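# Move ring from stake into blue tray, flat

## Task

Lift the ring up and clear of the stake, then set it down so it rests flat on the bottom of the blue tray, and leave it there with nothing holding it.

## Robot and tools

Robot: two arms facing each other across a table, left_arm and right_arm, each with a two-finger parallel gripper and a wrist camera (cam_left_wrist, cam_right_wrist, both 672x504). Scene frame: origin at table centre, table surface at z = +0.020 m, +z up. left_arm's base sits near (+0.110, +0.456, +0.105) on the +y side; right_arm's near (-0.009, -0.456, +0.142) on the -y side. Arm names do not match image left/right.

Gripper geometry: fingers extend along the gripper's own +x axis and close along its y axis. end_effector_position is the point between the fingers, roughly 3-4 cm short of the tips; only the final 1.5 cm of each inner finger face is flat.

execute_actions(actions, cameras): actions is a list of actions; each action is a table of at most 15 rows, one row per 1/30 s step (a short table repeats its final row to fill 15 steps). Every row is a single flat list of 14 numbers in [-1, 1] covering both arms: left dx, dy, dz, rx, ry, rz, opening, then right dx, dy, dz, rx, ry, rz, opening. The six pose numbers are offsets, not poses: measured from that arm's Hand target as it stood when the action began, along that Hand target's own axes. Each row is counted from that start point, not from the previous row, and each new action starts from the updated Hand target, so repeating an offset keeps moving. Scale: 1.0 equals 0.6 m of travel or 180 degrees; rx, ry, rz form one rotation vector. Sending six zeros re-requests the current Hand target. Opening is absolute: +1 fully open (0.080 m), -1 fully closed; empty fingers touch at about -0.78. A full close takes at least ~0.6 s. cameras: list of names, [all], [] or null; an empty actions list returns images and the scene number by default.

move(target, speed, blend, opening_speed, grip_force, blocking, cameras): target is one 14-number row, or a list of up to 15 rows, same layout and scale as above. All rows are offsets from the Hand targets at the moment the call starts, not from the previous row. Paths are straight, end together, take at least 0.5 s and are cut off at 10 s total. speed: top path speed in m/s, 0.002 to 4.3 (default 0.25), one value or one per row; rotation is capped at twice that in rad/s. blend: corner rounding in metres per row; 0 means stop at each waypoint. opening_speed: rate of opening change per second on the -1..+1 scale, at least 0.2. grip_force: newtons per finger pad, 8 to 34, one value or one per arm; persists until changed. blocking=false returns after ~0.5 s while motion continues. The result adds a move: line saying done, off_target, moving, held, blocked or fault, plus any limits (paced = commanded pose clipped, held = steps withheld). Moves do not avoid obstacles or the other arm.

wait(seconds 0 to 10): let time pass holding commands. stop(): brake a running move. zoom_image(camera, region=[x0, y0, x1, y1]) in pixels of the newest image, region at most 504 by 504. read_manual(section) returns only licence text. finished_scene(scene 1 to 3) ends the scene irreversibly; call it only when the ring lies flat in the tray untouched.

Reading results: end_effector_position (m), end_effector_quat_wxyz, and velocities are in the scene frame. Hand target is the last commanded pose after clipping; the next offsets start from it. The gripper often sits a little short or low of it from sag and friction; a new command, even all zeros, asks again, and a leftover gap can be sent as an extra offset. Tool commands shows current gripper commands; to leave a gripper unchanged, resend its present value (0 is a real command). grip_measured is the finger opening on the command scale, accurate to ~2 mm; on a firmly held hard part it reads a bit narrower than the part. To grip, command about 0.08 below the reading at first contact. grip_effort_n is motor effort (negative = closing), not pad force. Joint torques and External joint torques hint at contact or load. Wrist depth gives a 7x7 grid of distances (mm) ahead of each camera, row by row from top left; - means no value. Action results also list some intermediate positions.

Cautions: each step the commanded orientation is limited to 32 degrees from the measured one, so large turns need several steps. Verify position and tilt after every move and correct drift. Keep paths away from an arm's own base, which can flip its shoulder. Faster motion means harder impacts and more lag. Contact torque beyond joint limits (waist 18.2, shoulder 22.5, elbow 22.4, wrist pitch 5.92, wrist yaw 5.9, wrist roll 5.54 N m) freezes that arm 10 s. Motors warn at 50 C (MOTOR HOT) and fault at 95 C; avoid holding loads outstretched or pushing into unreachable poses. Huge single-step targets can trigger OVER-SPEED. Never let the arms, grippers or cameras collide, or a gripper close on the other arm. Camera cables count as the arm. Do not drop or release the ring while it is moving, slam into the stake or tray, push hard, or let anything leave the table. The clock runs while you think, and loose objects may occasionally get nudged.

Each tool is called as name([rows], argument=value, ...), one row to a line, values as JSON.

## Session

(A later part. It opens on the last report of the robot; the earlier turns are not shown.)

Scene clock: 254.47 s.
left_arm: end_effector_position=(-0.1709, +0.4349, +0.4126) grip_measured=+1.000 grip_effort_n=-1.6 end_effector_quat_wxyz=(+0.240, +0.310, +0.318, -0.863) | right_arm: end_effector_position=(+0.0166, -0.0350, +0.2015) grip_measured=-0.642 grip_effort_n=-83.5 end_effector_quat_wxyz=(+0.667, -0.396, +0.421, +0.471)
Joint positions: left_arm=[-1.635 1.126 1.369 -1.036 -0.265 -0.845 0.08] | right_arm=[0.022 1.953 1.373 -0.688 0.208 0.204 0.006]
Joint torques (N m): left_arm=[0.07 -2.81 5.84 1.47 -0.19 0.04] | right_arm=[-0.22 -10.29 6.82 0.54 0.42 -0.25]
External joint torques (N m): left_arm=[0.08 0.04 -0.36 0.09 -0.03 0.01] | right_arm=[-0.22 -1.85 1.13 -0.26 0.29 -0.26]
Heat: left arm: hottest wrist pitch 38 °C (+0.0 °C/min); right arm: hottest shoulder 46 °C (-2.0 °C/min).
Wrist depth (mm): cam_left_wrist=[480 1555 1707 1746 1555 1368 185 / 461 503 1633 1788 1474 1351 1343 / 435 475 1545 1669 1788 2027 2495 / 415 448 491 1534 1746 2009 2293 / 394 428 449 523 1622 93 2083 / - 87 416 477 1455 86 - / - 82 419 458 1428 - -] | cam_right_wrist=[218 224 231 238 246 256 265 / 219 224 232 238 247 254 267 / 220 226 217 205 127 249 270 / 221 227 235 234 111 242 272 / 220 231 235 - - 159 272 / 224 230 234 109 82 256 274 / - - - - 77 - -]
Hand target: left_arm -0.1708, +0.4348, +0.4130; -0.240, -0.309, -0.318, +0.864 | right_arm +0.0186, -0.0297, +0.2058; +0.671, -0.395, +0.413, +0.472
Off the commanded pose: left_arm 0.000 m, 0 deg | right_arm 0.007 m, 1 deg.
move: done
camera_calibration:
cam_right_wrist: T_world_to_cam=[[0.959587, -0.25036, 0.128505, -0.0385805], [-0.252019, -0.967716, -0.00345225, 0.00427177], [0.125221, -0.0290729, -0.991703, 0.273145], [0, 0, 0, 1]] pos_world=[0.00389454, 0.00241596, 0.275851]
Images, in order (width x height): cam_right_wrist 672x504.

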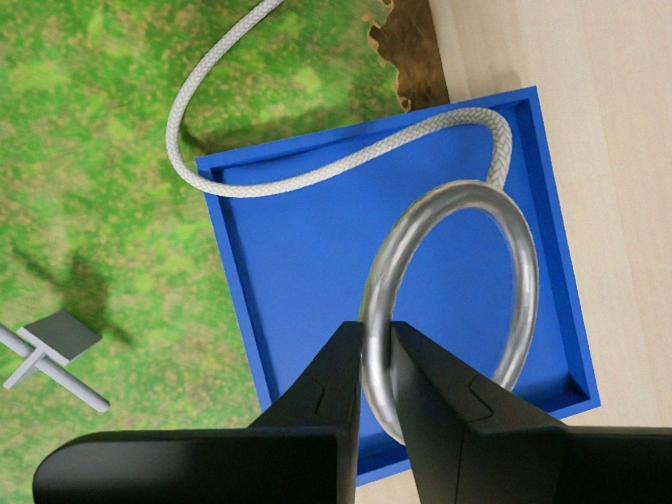

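move([
  [0,0,0,0,0,0,1,0.173,0.032,-0.052,0,0,0,-0.95],
  [0,0,0,0,0,0,1,0.221,0.056,-0.074,0,0,0,-0.95],
], speed=[0.15,0.06], blend=0.005, cameras=["cam_right_wrist"])

Scene clock: 262.07 s.
left_arm: end_effector_position=(-0.1709, +0.4349, +0.4126) grip_measured=+1.000 grip_effort_n=-2.1 end_effector_quat_wxyz=(+0.240, +0.310, +0.318, -0.863) | right_arm: end_effector_position=(+0.0083, -0.0137, +0.0770) grip_measured=-0.642 grip_effort_n=-83.5 end_effector_quat_wxyz=(+0.678, -0.386, +0.403, +0.479)
Joint positions: left_arm=[-1.635 1.126 1.369 -1.036 -0.265 -0.845 0.08] | right_arm=[0.049 2.246 1.25 -0.229 0.233 0.219 0.006]
Joint torques (N m): left_arm=[0.08 -2.79 5.84 1.48 -0.19 0.04] | right_arm=[0.23 -8.39 2.41 0.83 -0.1 0.37]
External joint torques (N m): left_arm=[0.09 0.03 -0.33 0.1 -0.04 0.02] | right_arm=[0.24 0.82 -2.22 -0.03 -0.25 0.36]
Heat: left arm: hottest wrist pitch 38 °C (+0.0 °C/min); right arm: hottest shoulder 46 °C (-2.0 °C/min).
Wrist depth (mm): cam_left_wrist=[478 1555 1657 1733 1524 1343 1118 / 466 506 1657 1861 1622 1376 1297 / 441 478 1577 1707 310 2204 2838 / 416 448 493 514 1746 1974 2341 / 392 422 458 501 1545 93 2083 / - 87 - 475 1484 87 - / - 78 420 456 1455 - -] | cam_right_wrist=[- 115 119 123 128 133 138 / - 115 118 121 117 121 123 / 112 113 97 115 120 125 131 / 111 113 111 116 121 125 130 / 111 113 104 110 122 125 127 / 111 114 - 108 82 126 128 / - - - - 76 - -]
Hand target: left_arm -0.1708, +0.4348, +0.4130; -0.240, -0.309, -0.318, +0.864 | right_arm +0.0064, -0.0217, +0.0627; +0.671, -0.395, +0.413, +0.472
Off the commanded pose: left_arm 0.000 m, 0 deg | right_arm 0.017 m, 2 deg.
move: off_target (right_arm)
camera_calibration:
cam_right_wrist: T_world_to_cam=[[0.958648, -0.251128, 0.133897, -0.00969572], [-0.246225, -0.967802, -0.0522712, 0.0261157], [0.142712, 0.017141, -0.989616, 0.151679], [0, 0, 0, 1]] pos_world=[-0.0059214, 0.02024, 0.152768]
Images, in order (width x height): cam_right_wrist 672x504.

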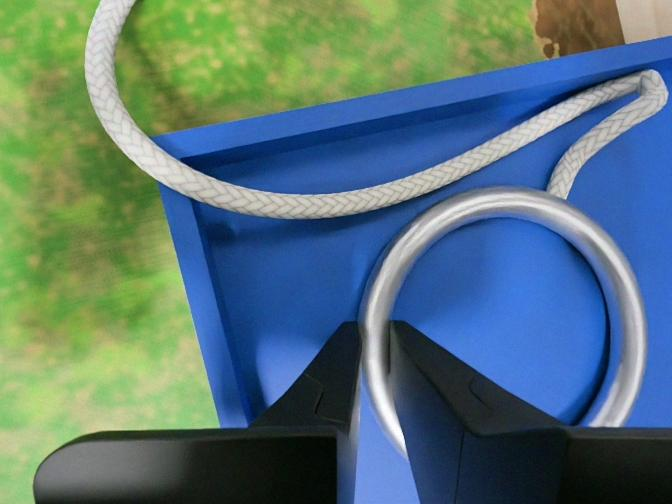

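move([
  [0,0,0,0,0,0,1,0.006,0,0,0,0,0,-0.45],
  [0,0,0,0,0,0,1,0.006,0,0,0,0,0,-0.3],
], speed=0.06, opening_speed=0.3)

move(target=[0,0,0,0,0,0,1,-0.2,-0.0,0,0,0,0,-0.3], speed=0.15, cameras=["cam_right_wrist"])

Scene clock: 269.20 s.
left_arm: end_effector_position=(-0.1709, +0.4349, +0.4126) grip_measured=+1.000 grip_effort_n=-1.6 end_effector_quat_wxyz=(+0.240, +0.310, +0.318, -0.863) | right_arm: end_effector_position=(+0.0120, -0.0127, +0.0747) grip_measured=-0.306 grip_effort_n=23.0 end_effector_quat_wxyz=(+0.682, -0.384, +0.402, +0.475)
Joint positions: left_arm=[-1.635 1.126 1.369 -1.036 -0.265 -0.845 0.08] | right_arm=[0.042 2.255 1.249 -0.216 0.238 0.219 0.021]
Joint torques (N m): left_arm=[0.07 -2.81 5.82 1.48 -0.19 0.04] | right_arm=[0.66 -7.94 2.88 0.54 -0.35 0.26]
External joint torques (N m): left_arm=[0.07 -0.03 -0.37 0.08 -0.04 0.02] | right_arm=[0.68 1.39 -1.79 -0.34 -0.49 0.25]
Heat: left arm: hottest wrist pitch 39 °C (+1.0 °C/min); right arm: hottest shoulder 44 °C (-3.0 °C/min).
Wrist depth (mm): cam_left_wrist=[482 1566 1733 1733 1484 1360 181 / 463 505 1682 1774 1622 1393 1437 / 435 472 1524 1669 307 2102 2390 / 416 447 487 524 1774 1974 2415 / 394 427 449 526 1588 93 2045 / - 87 417 481 1504 87 - / - 78 420 454 1419 - -] | cam_right_wrist=[- 115 119 123 128 133 139 / - 115 118 122 119 120 121 / - 94 104 115 119 124 131 / 111 112 111 115 120 124 130 / 110 111 110 109 120 124 121 / 110 112 70 107 86 125 129 / - - - 114 107 - -]
Hand target: left_arm -0.1708, +0.4348, +0.4130; -0.240, -0.309, -0.318, +0.864 | right_arm +0.0071, -0.0206, +0.0593; +0.671, -0.395, +0.414, +0.472
Off the commanded pose: left_arm 0.000 m, 0 deg | right_arm 0.018 m, 2 deg.
move: off_target (right_arm); target 2's new opening was sent with right_arm's hand 0.017 m and 2 deg from that target

Scene clock: 270.53 s.
left_arm: end_effector_position=(-0.1709, +0.4349, +0.4126) grip_measured=+1.000 grip_effort_n=-2.1 end_effector_quat_wxyz=(+0.240, +0.310, +0.318, -0.863) | right_arm: end_effector_position=(-0.0184, -0.0583, +0.1657) grip_measured=-0.304 grip_effort_n=19.3 end_effector_quat_wxyz=(+0.666, -0.400, +0.416, +0.472)
Joint positions: left_arm=[-1.635 1.126 1.369 -1.036 -0.265 -0.845 0.08] | right_arm=[0.124 1.939 1.199 -0.549 0.242 0.293 0.021]
Joint torques (N m): left_arm=[0.09 -2.82 5.85 1.47 -0.19 0.04] | right_arm=[0.17 -11.84 4.45 0.44 0.36 0.28]
External joint torques (N m): left_arm=[0.11 0.08 -0.41 0.07 -0.04 0.01] | right_arm=[0.22 -3.8 -0.9 -0.33 0.2 0.27]
Heat: left arm: hottest wrist pitch 39 °C (+1.0 °C/min); right arm: hottest shoulder 44 °C (-3.0 °C/min).
Wrist depth (mm): cam_left_wrist=[481 1545 1746 1682 1524 1328 175 / 464 1494 1645 1788 1746 1360 1336 / 432 477 1504 1657 308 2083 2468 / 411 451 490 1524 1746 1908 2226 / 392 424 453 527 1633 93 2204 / - 93 420 475 1545 86 - / - 82 408 451 1393 - -] | cam_right_wrist=[187 192 199 204 211 216 223 / 187 193 197 200 201 219 223 / 189 195 200 199 - 221 223 / 189 196 202 - 208 223 - / 190 196 203 207 214 221 225 / 192 195 70 206 86 81 229 / - - - 208 88 - -]
Hand target: left_arm -0.1708, +0.4348, +0.4130; -0.240, -0.309, -0.318, +0.864 | right_arm -0.0184, -0.0574, +0.1707; +0.671, -0.395, +0.413, +0.472
Off the commanded pose: left_arm 0.000 m, 0 deg | right_arm 0.005 m, 1 deg.
move: done
camera_calibration:
cam_right_wrist: T_world_to_cam=[[0.960741, -0.241888, 0.135891, -0.00687246], [-0.243528, -0.969883, -0.00467189, -0.0270415], [0.132928, -0.0286048, -0.990713, 0.241388], [0, 0, 0, 1]] pos_world=[-0.03207, -0.0209845, 0.239954]
Images, in order (width x height): cam_right_wrist 672x504.

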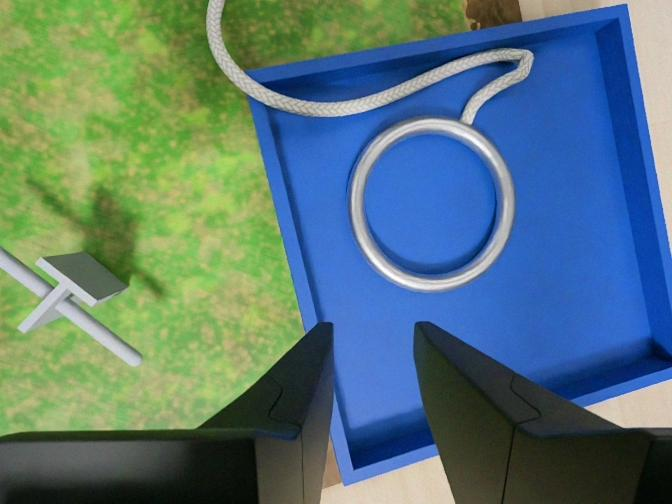

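finished_scene(scene=2)

The scene is finished: the task was done.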